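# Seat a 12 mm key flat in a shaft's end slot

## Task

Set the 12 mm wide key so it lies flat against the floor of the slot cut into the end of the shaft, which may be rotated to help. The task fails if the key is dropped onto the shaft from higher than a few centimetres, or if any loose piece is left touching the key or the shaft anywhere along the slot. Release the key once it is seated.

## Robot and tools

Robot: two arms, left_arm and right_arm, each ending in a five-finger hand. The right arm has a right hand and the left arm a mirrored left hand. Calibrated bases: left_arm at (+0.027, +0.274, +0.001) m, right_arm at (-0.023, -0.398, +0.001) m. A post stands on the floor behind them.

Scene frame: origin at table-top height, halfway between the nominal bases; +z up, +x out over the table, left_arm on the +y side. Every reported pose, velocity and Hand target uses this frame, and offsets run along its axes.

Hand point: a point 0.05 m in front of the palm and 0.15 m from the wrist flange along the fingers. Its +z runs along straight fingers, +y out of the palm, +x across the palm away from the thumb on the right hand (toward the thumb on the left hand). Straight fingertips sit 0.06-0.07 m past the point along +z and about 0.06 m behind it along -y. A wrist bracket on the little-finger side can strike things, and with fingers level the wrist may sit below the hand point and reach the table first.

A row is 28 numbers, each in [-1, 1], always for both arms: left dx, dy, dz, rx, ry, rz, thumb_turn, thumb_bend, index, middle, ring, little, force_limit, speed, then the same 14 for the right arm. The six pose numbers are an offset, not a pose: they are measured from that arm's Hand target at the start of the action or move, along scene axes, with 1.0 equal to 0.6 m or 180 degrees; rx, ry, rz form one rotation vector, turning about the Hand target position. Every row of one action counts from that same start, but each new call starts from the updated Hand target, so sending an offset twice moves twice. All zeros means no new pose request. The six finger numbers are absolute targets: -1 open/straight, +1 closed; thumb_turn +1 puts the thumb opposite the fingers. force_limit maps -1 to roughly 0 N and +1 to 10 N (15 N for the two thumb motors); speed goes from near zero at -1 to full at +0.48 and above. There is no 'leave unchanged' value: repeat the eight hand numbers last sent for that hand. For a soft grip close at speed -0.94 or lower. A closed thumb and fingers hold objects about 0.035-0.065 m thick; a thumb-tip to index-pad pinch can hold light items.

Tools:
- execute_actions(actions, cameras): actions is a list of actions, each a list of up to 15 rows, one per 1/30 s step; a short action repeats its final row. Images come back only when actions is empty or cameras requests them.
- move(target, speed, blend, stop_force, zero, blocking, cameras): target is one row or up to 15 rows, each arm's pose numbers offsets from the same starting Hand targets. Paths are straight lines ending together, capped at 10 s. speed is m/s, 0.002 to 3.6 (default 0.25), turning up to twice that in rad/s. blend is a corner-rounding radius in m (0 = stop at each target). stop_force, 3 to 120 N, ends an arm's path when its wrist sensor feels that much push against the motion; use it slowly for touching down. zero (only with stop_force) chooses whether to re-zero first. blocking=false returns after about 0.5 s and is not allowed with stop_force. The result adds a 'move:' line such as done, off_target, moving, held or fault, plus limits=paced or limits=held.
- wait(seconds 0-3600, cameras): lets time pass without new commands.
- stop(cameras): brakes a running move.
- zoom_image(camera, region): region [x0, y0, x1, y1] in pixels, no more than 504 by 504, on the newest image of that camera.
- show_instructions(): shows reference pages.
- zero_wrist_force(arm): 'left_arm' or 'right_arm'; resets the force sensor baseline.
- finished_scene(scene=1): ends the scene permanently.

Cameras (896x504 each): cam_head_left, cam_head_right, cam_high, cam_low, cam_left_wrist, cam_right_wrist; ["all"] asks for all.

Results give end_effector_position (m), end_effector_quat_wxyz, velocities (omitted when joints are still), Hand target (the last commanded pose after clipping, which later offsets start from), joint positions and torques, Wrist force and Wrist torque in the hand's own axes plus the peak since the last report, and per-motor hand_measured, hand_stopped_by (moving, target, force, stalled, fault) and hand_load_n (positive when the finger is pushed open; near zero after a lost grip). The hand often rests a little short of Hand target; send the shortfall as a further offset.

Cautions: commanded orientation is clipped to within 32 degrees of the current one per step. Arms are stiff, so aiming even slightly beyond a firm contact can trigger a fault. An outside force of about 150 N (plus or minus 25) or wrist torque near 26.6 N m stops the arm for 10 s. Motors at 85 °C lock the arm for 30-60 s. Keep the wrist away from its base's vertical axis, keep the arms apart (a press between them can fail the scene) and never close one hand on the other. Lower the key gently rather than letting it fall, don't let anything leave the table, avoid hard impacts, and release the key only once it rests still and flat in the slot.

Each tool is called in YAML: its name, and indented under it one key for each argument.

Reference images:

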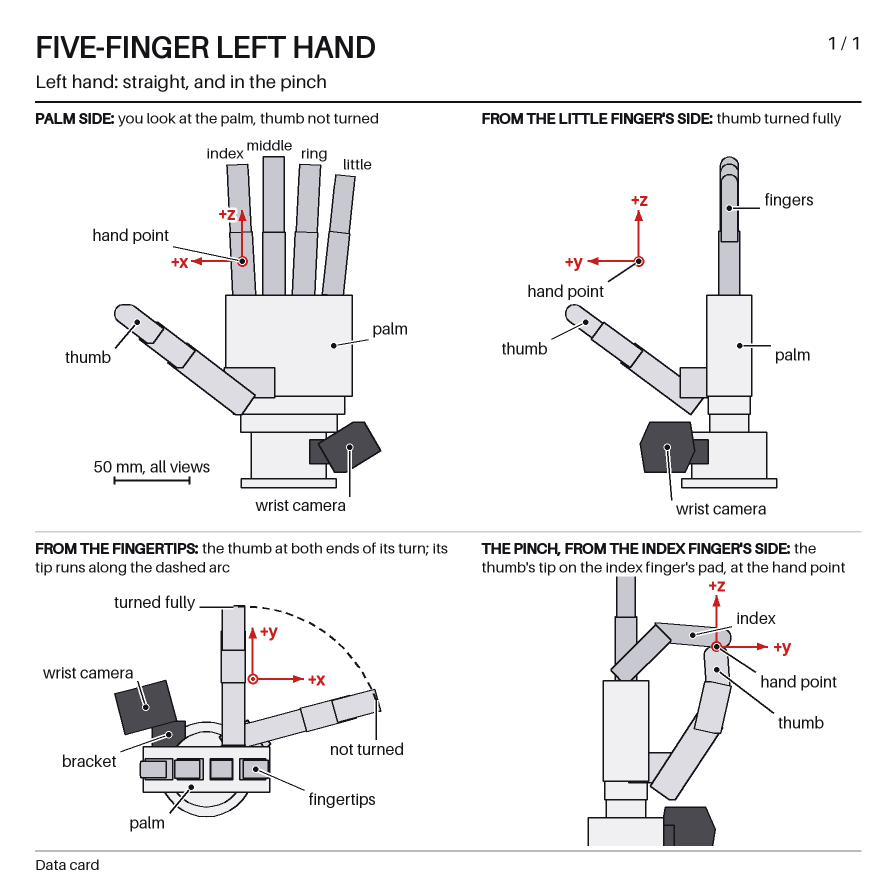

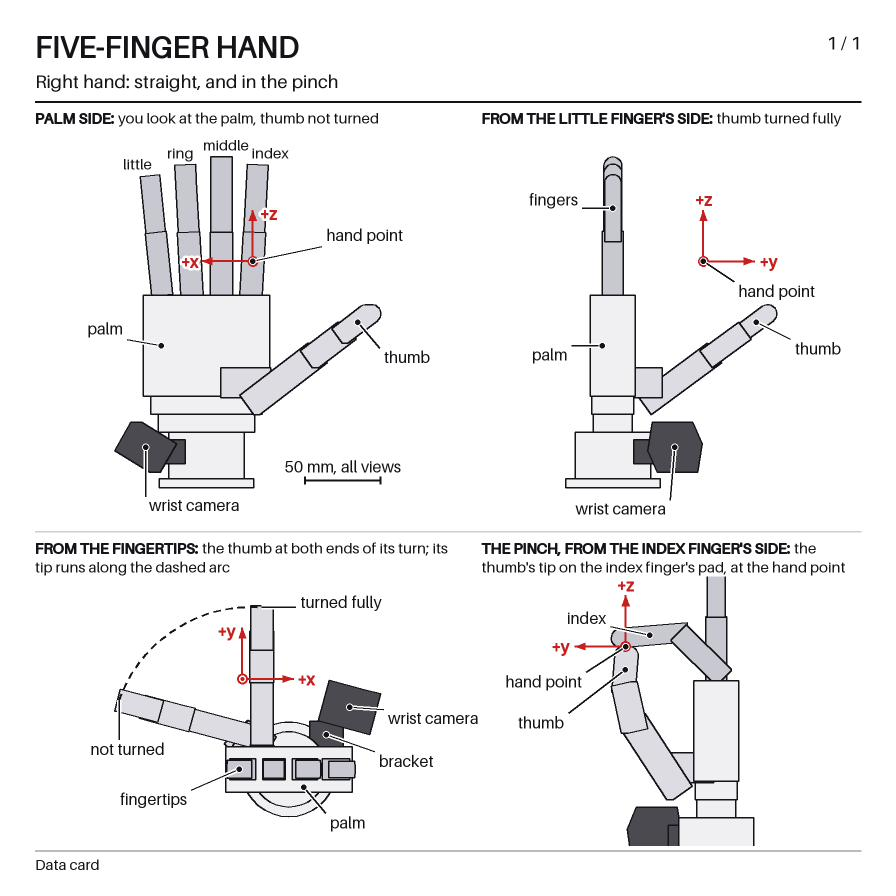

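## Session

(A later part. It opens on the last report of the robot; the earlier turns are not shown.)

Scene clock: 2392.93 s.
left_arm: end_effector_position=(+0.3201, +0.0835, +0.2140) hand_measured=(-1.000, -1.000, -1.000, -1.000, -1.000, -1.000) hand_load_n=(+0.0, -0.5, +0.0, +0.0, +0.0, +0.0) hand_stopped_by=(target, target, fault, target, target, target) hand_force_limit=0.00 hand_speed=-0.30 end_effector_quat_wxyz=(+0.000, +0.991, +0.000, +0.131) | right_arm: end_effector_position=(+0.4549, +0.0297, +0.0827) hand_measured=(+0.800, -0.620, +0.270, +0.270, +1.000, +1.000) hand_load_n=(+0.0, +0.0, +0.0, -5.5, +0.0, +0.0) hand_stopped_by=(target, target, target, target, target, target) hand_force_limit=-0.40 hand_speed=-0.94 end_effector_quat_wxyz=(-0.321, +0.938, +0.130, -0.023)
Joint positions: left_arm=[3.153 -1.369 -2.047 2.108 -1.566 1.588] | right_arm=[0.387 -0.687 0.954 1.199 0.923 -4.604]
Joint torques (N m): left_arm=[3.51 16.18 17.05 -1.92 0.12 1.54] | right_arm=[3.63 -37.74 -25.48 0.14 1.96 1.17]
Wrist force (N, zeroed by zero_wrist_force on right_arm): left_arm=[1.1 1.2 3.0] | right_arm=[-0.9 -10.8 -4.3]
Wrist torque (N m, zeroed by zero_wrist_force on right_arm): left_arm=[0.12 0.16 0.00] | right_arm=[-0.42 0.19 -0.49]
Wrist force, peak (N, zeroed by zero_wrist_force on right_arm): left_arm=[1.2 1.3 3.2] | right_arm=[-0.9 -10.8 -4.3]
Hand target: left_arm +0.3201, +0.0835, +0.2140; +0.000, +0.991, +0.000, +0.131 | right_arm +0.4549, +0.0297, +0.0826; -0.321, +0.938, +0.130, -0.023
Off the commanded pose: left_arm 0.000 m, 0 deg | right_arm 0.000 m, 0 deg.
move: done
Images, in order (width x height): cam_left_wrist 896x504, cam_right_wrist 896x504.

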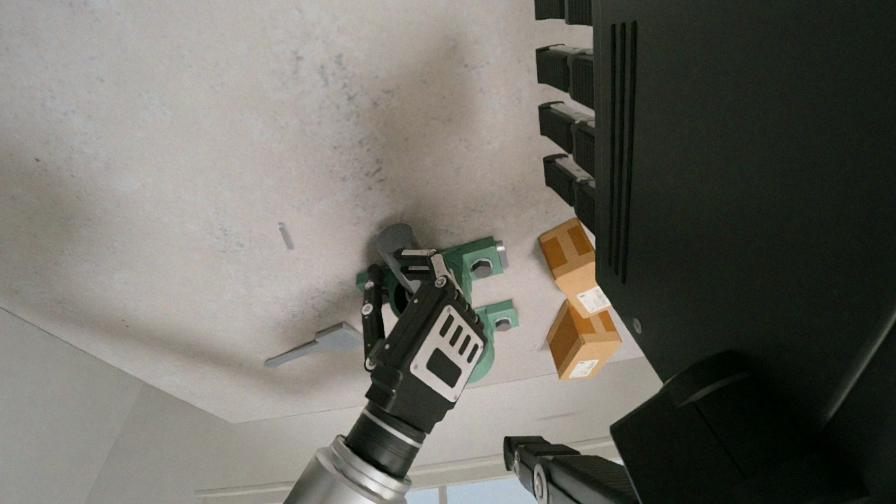

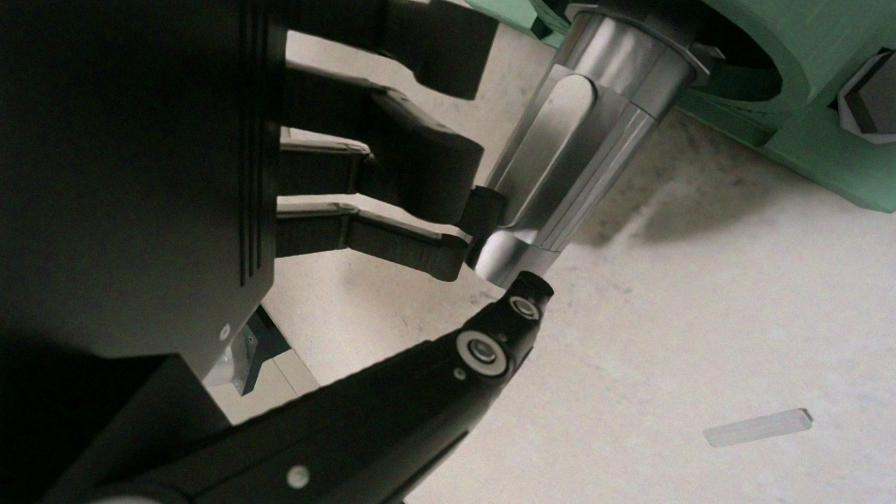

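move:
  target:
    - [0,0,0,0,0,0,-1,-1,1,-1,-1,-1,0,-0.3, 0,0,0.012,0,0,0,0.8,-0.62,0.27,0.27,1,1,-0.4,-0.94]
    - [0,0,0,0,0,0,-1,-1,1,-1,-1,-1,0,-0.3, 0,-0.05,0.15,0,0,0,0.8,-0.62,0.27,0.27,1,1,-0.4,-0.94]
  speed: [0.02, 0.1]
  blend: [0.005, 0]
  cameras: ["cam_right_wrist","cam_left_wrist"]

zoom_image:
  camera: "cam_left_wrist"
  region: [370, 215, 450, 315]

Scene clock: 2401.00 s.
left_arm: end_effector_position=(+0.3201, +0.0835, +0.2140) hand_measured=(-1.000, -1.000, -1.000, -1.000, -1.000, -1.000) hand_load_n=(+0.0, +0.0, +0.0, +0.0, +0.0, +0.0) hand_stopped_by=(target, target, fault, target, target, target) hand_force_limit=0.00 hand_speed=-0.30 end_effector_quat_wxyz=(+0.000, +0.991, +0.000, +0.131) | right_arm: end_effector_position=(+0.4549, -0.0002, +0.1725) hand_measured=(+0.800, -0.620, +0.270, +0.270, +1.000, +1.000) hand_load_n=(+0.0, +0.0, +0.0, +0.0, +0.5, +0.0) hand_stopped_by=(target, target, target, target, target, target) hand_force_limit=-0.40 hand_speed=-0.94 end_effector_quat_wxyz=(-0.321, +0.938, +0.130, -0.023)
Joint positions: left_arm=[3.153 -1.369 -2.047 2.108 -1.566 1.588] | right_arm=[0.34 -0.781 0.9 1.382 0.919 -4.663]
Joint torques (N m): left_arm=[4.06 15.69 17.19 -1.71 -0.12 1.53] | right_arm=[-4.89 -61.05 -28.2 4.14 -2.41 -1.81]
Wrist force (N, zeroed by zero_wrist_force on right_arm): left_arm=[1.3 1.5 2.8] | right_arm=[-0.1 0.4 0.5]
Wrist torque (N m, zeroed by zero_wrist_force on right_arm): left_arm=[0.18 0.13 0.00] | right_arm=[0.05 0.01 0.00]
Wrist force, peak (N, zeroed by zero_wrist_force on right_arm): left_arm=[1.1 1.3 3.3] | right_arm=[-1.1 -13.1 -5.4]
Hand target: left_arm +0.3201, +0.0835, +0.2140; +0.000, +0.991, +0.000, +0.131 | right_arm +0.4549, -0.0003, +0.1726; -0.321, +0.938, +0.130, -0.023
Off the commanded pose: left_arm 0.000 m, 0 deg | right_arm 0.000 m, 0 deg.
move: done; blend cut to 0.0036 m at target 1
Images, in order (width x height): cam_left_wrist 896x504, cam_right_wrist 896x504.

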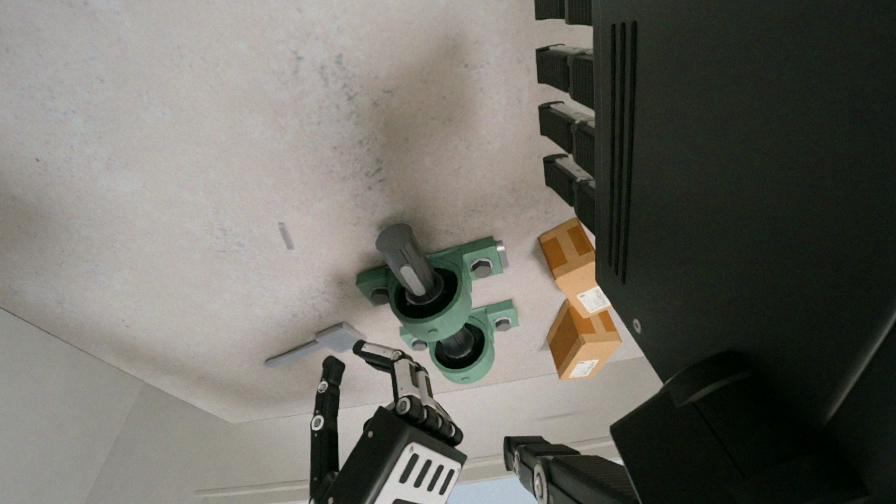

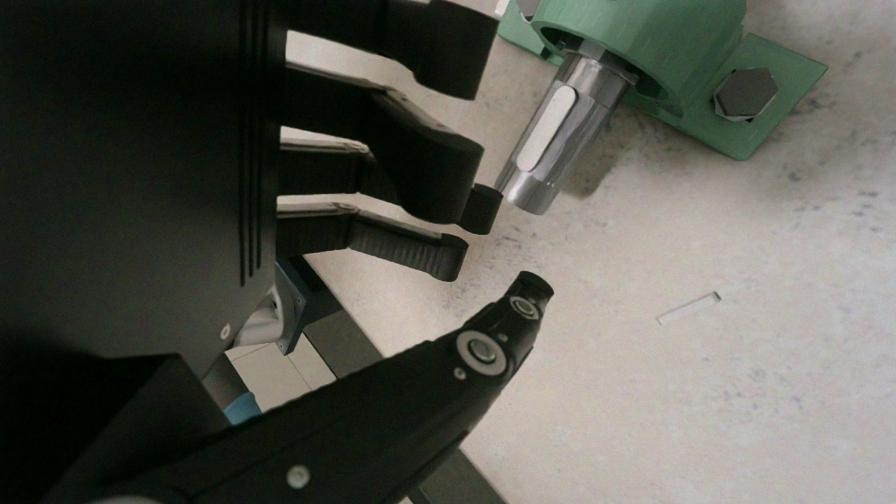

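Scaled by 5.040 from the camera's image (finer frame: 1280x720).

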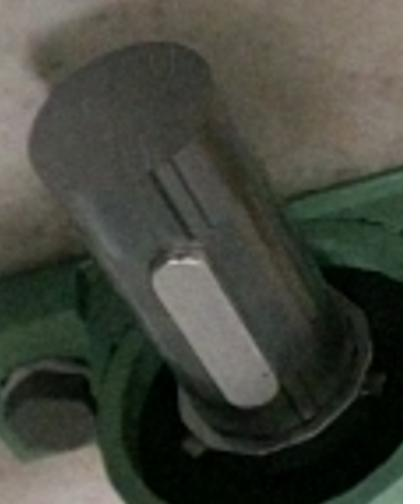

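zoom_image:
  camera: "cam_left_wrist"
  region: [385, 250, 435, 305]

zoom_image:
  camera: "cam_right_wrist"
  region: [490, 60, 610, 220]

wait:
  seconds: 0.3
  cameras: ["cam_high","cam_low"]

zoom_image:
  camera: "cam_low"
  region: [300, 270, 480, 370]

zoom_image:
  camera: "cam_high"
  region: [380, 250, 500, 370]

Scaled by 9.164 from the camera's image (finer frame: 1280x720).

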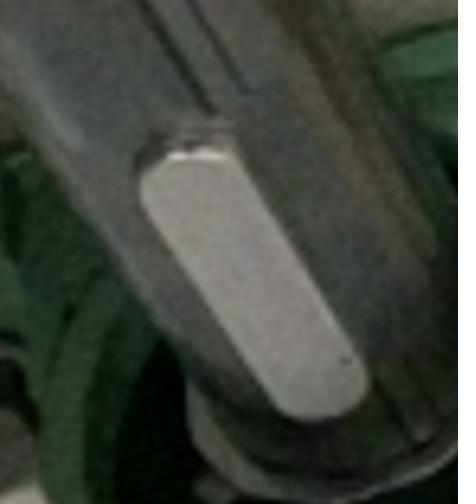

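Scaled by 3.150 from the camera's image (finer frame: 1280x720).

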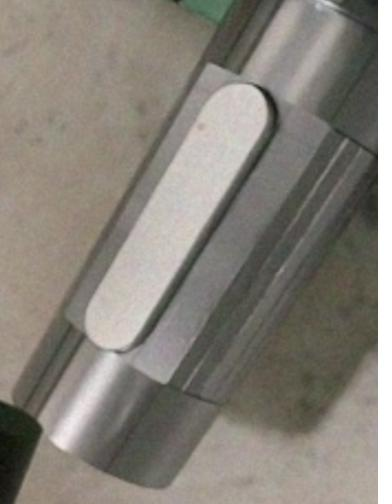

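Scene clock: 2404.00 s.
left_arm: end_effector_position=(+0.3201, +0.0835, +0.2140) hand_measured=(-1.000, -1.000, -1.000, -1.000, -1.000, -1.000) hand_load_n=(+0.0, -0.5, +0.0, +0.0, +0.0, +0.0) hand_stopped_by=(target, target, fault, target, target, target) hand_force_limit=0.00 hand_speed=-0.30 end_effector_quat_wxyz=(+0.000, +0.991, +0.000, +0.131) | right_arm: end_effector_position=(+0.4549, -0.0003, +0.1726) hand_measured=(+0.800, -0.620, +0.270, +0.270, +1.000, +1.000) hand_load_n=(-0.5, +0.0, +0.5, +0.0, +0.0, +0.5) hand_stopped_by=(target, target, target, target, target, target) hand_force_limit=-0.40 hand_speed=-0.94 end_effector_quat_wxyz=(-0.321, +0.938, +0.130, -0.023)
Joint positions: left_arm=[3.153 -1.369 -2.047 2.108 -1.566 1.588] | right_arm=[0.34 -0.781 0.9 1.383 0.919 -4.663]
Joint torques (N m): left_arm=[3.67 15.05 17.64 -1.93 -0.13 1.7] | right_arm=[-5.28 -60.12 -27.32 4.04 -2.48 -2.04]
Wrist force (N, zeroed by zero_wrist_force on right_arm): left_arm=[0.9 1.3 3.1] | right_arm=[0.3 0.8 0.3]
Wrist torque (N m, zeroed by zero_wrist_force on right_arm): left_arm=[0.14 0.20 -0.02] | right_arm=[0.12 -0.06 0.04]
Wrist force, peak (N, zeroed by zero_wrist_force on right_arm): left_arm=[1.3 1.3 3.2] | right_arm=[-0.1 0.9 0.0]
Hand target: left_arm +0.3201, +0.0835, +0.2140; +0.000, +0.991, +0.000, +0.131 | right_arm +0.4549, -0.0003, +0.1726; -0.321, +0.938, +0.130, -0.023
Off the commanded pose: left_arm 0.000 m, 0 deg | right_arm 0.000 m, 0 deg.
wait: 0.30 s; at rest from the start

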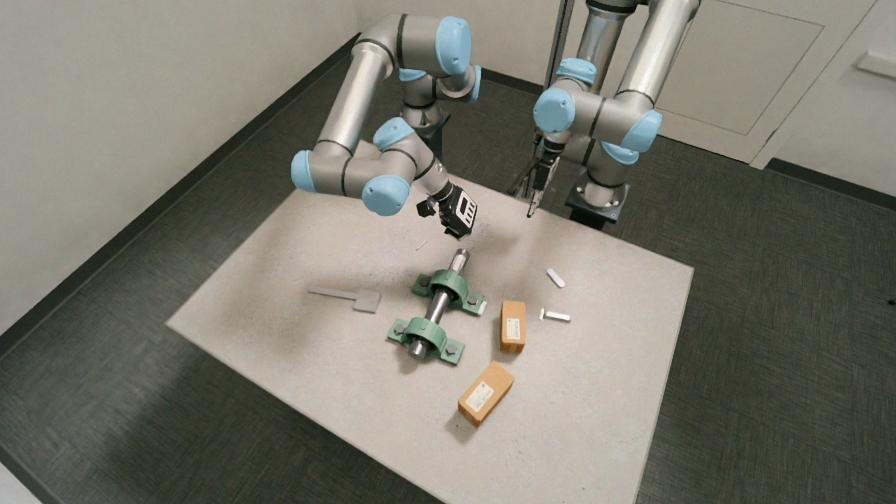

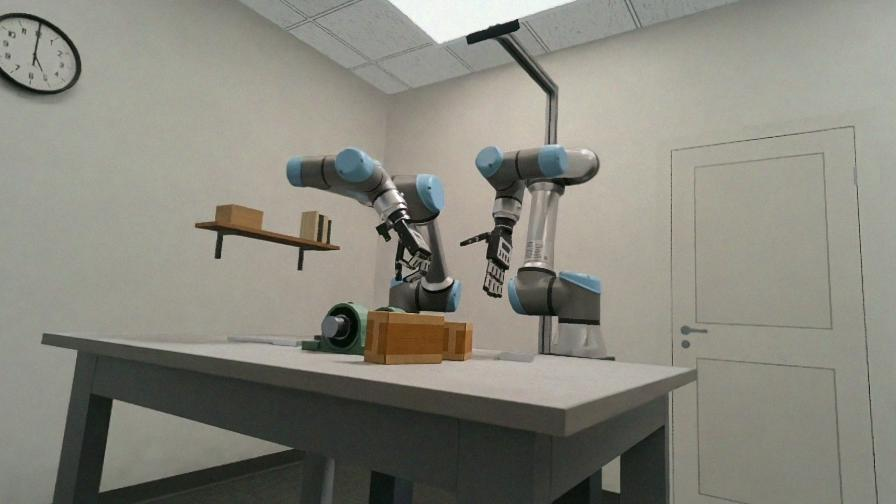

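Scaled by 2.800 from the camera's image (finer frame: 1280x720).

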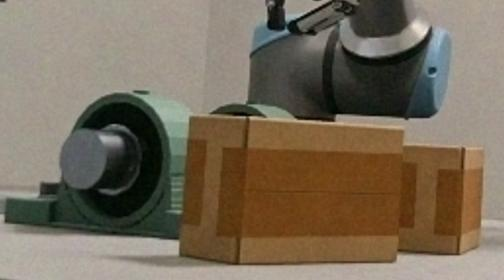

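Scaled by 4.200 from the camera's image (finer frame: 1280x720).

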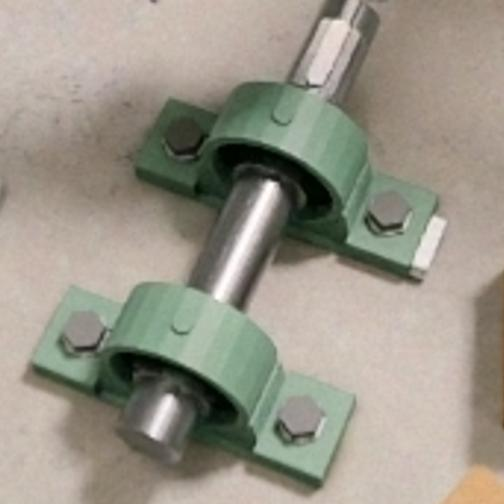

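move:
  target: [0,0,0,0,0,0,-1,-1,1,-1,-1,-1,0,-0.3, 0,-0.12,-0.075,0.07,0,0,0.8,-0.62,0.27,0.27,1,1,-0.4,-0.94]
  speed: 0.1
  cameras: ["cam_right_wrist"]

Scene clock: 2418.40 s.
left_arm: end_effector_position=(+0.3201, +0.0835, +0.2140) hand_measured=(-1.000, -1.000, -1.000, -1.000, -1.000, -1.000) hand_load_n=(+0.0, +0.0, +0.0, +0.0, +0.0, +0.0) hand_stopped_by=(target, target, fault, target, target, target) hand_force_limit=0.00 hand_speed=-0.30 end_effector_quat_wxyz=(+0.000, +0.991, +0.000, +0.131) | right_arm: end_effector_position=(+0.4549, -0.0722, +0.1276) hand_measured=(+0.800, -0.620, +0.270, +0.270, +1.000, +1.000) hand_load_n=(+0.0, +0.0, +0.0, +0.5, +0.0, +0.0) hand_stopped_by=(target, target, target, target, target, target) hand_force_limit=-0.40 hand_speed=-0.94 end_effector_quat_wxyz=(-0.422, +0.897, +0.132, -0.009)
Joint positions: left_arm=[3.153 -1.369 -2.047 2.108 -1.566 1.588] | right_arm=[0.129 -0.854 1.261 1.254 0.704 -4.955]
Joint torques (N m): left_arm=[1.74 15.06 16.61 -1.76 0.02 1.7] | right_arm=[-7.41 -35.48 -5.95 4.17 -2.68 -2.06]
Wrist force (N, zeroed by zero_wrist_force on right_arm): left_arm=[1.0 1.4 2.8] | right_arm=[-0.1 0.7 -0.5]
Wrist torque (N m, zeroed by zero_wrist_force on right_arm): left_arm=[0.17 0.18 -0.02] | right_arm=[0.16 0.06 0.02]
Wrist force, peak (N, zeroed by zero_wrist_force on right_arm): left_arm=[1.1 1.5 3.1] | right_arm=[-0.2 1.4 -0.1]
Hand target: left_arm +0.3201, +0.0835, +0.2140; +0.000, +0.991, +0.000, +0.131 | right_arm +0.4549, -0.0723, +0.1276; -0.422, +0.897, +0.132, -0.009
Off the commanded pose: left_arm 0.000 m, 0 deg | right_arm 0.000 m, 0 deg.
move: done

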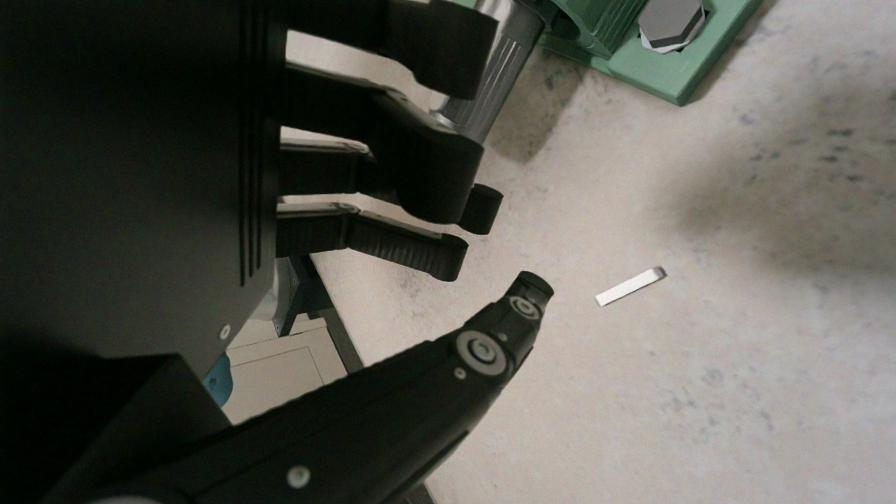

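move:
  target: [0,0,0,0,0,0,-1,-1,1,-1,-1,-1,0,-0.3, 0.0333,0,0.0333,0.05,0,0,0.8,-0.62,-1,-1,-1,-1,-0.4,-0.3]
  speed: 0.1
  cameras: ["cam_right_wrist"]

Scene clock: 2425.03 s.
left_arm: end_effector_position=(+0.3201, +0.0835, +0.2140) hand_measured=(-1.000, -1.000, -1.000, -1.000, -1.000, -1.000) hand_load_n=(+0.0, +0.0, +0.0, +0.0, +0.0, +0.0) hand_stopped_by=(target, target, fault, target, target, target) hand_force_limit=0.00 hand_speed=-0.30 end_effector_quat_wxyz=(+0.000, +0.991, +0.000, +0.131) | right_arm: end_effector_position=(+0.4748, -0.0723, +0.1475) hand_measured=(+0.800, -0.620, -1.000, -1.000, -1.000, -1.000) hand_load_n=(+0.0, +0.0, +0.0, +0.0, +0.0, +0.0) hand_stopped_by=(target, target, target, target, target, target) hand_force_limit=-0.40 hand_speed=-0.30 end_effector_quat_wxyz=(-0.491, +0.861, +0.132, +0.001)
Joint positions: left_arm=[3.153 -1.369 -2.047 2.108 -1.566 1.588] | right_arm=[0.07 -0.819 1.241 1.341 0.556 -5.091]
Joint torques (N m): left_arm=[3.96 15.35 17.54 -1.57 0.09 1.6] | right_arm=[-6.17 -37.2 -25.47 4.19 -2.57 -1.9]
Wrist force (N, zeroed by zero_wrist_force on right_arm): left_arm=[1.1 1.2 3.0] | right_arm=[-0.3 0.8 -0.6]
Wrist torque (N m, zeroed by zero_wrist_force on right_arm): left_arm=[0.13 0.17 0.00] | right_arm=[0.18 0.10 0.04]
Wrist force, peak (N, zeroed by zero_wrist_force on right_arm): left_arm=[1.2 1.5 3.1] | right_arm=[-0.6 0.9 -0.4]
Hand target: left_arm +0.3201, +0.0835, +0.2140; +0.000, +0.991, +0.000, +0.131 | right_arm +0.4748, -0.0723, +0.1476; -0.491, +0.861, +0.132, +0.001
Off the commanded pose: left_arm 0.000 m, 0 deg | right_arm 0.000 m, 0 deg.
move: done

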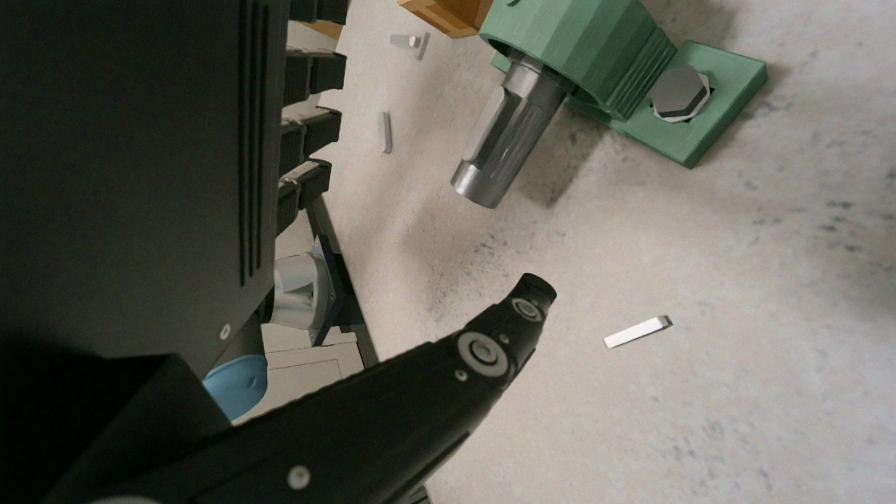

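zoom_image:
  camera: "cam_right_wrist"
  region: [440, 50, 580, 220]

zoom_image:
  camera: "cam_right_wrist"
  region: [455, 70, 545, 170]

Scaled by 2.965 from the camera's image (finer frame: 1280x720).

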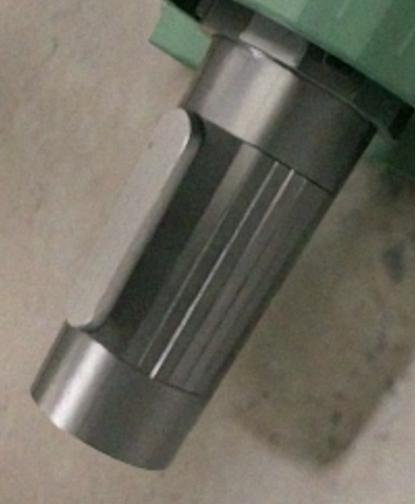

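Scaled by 5.040 from the camera's image (finer frame: 1280x720).

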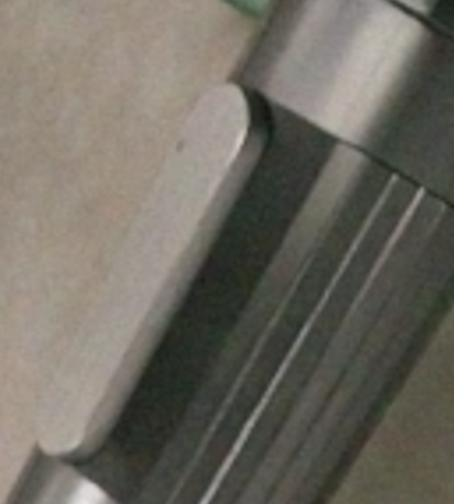

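finished_scene:
  scene: 1

The scene is finished: the task was done.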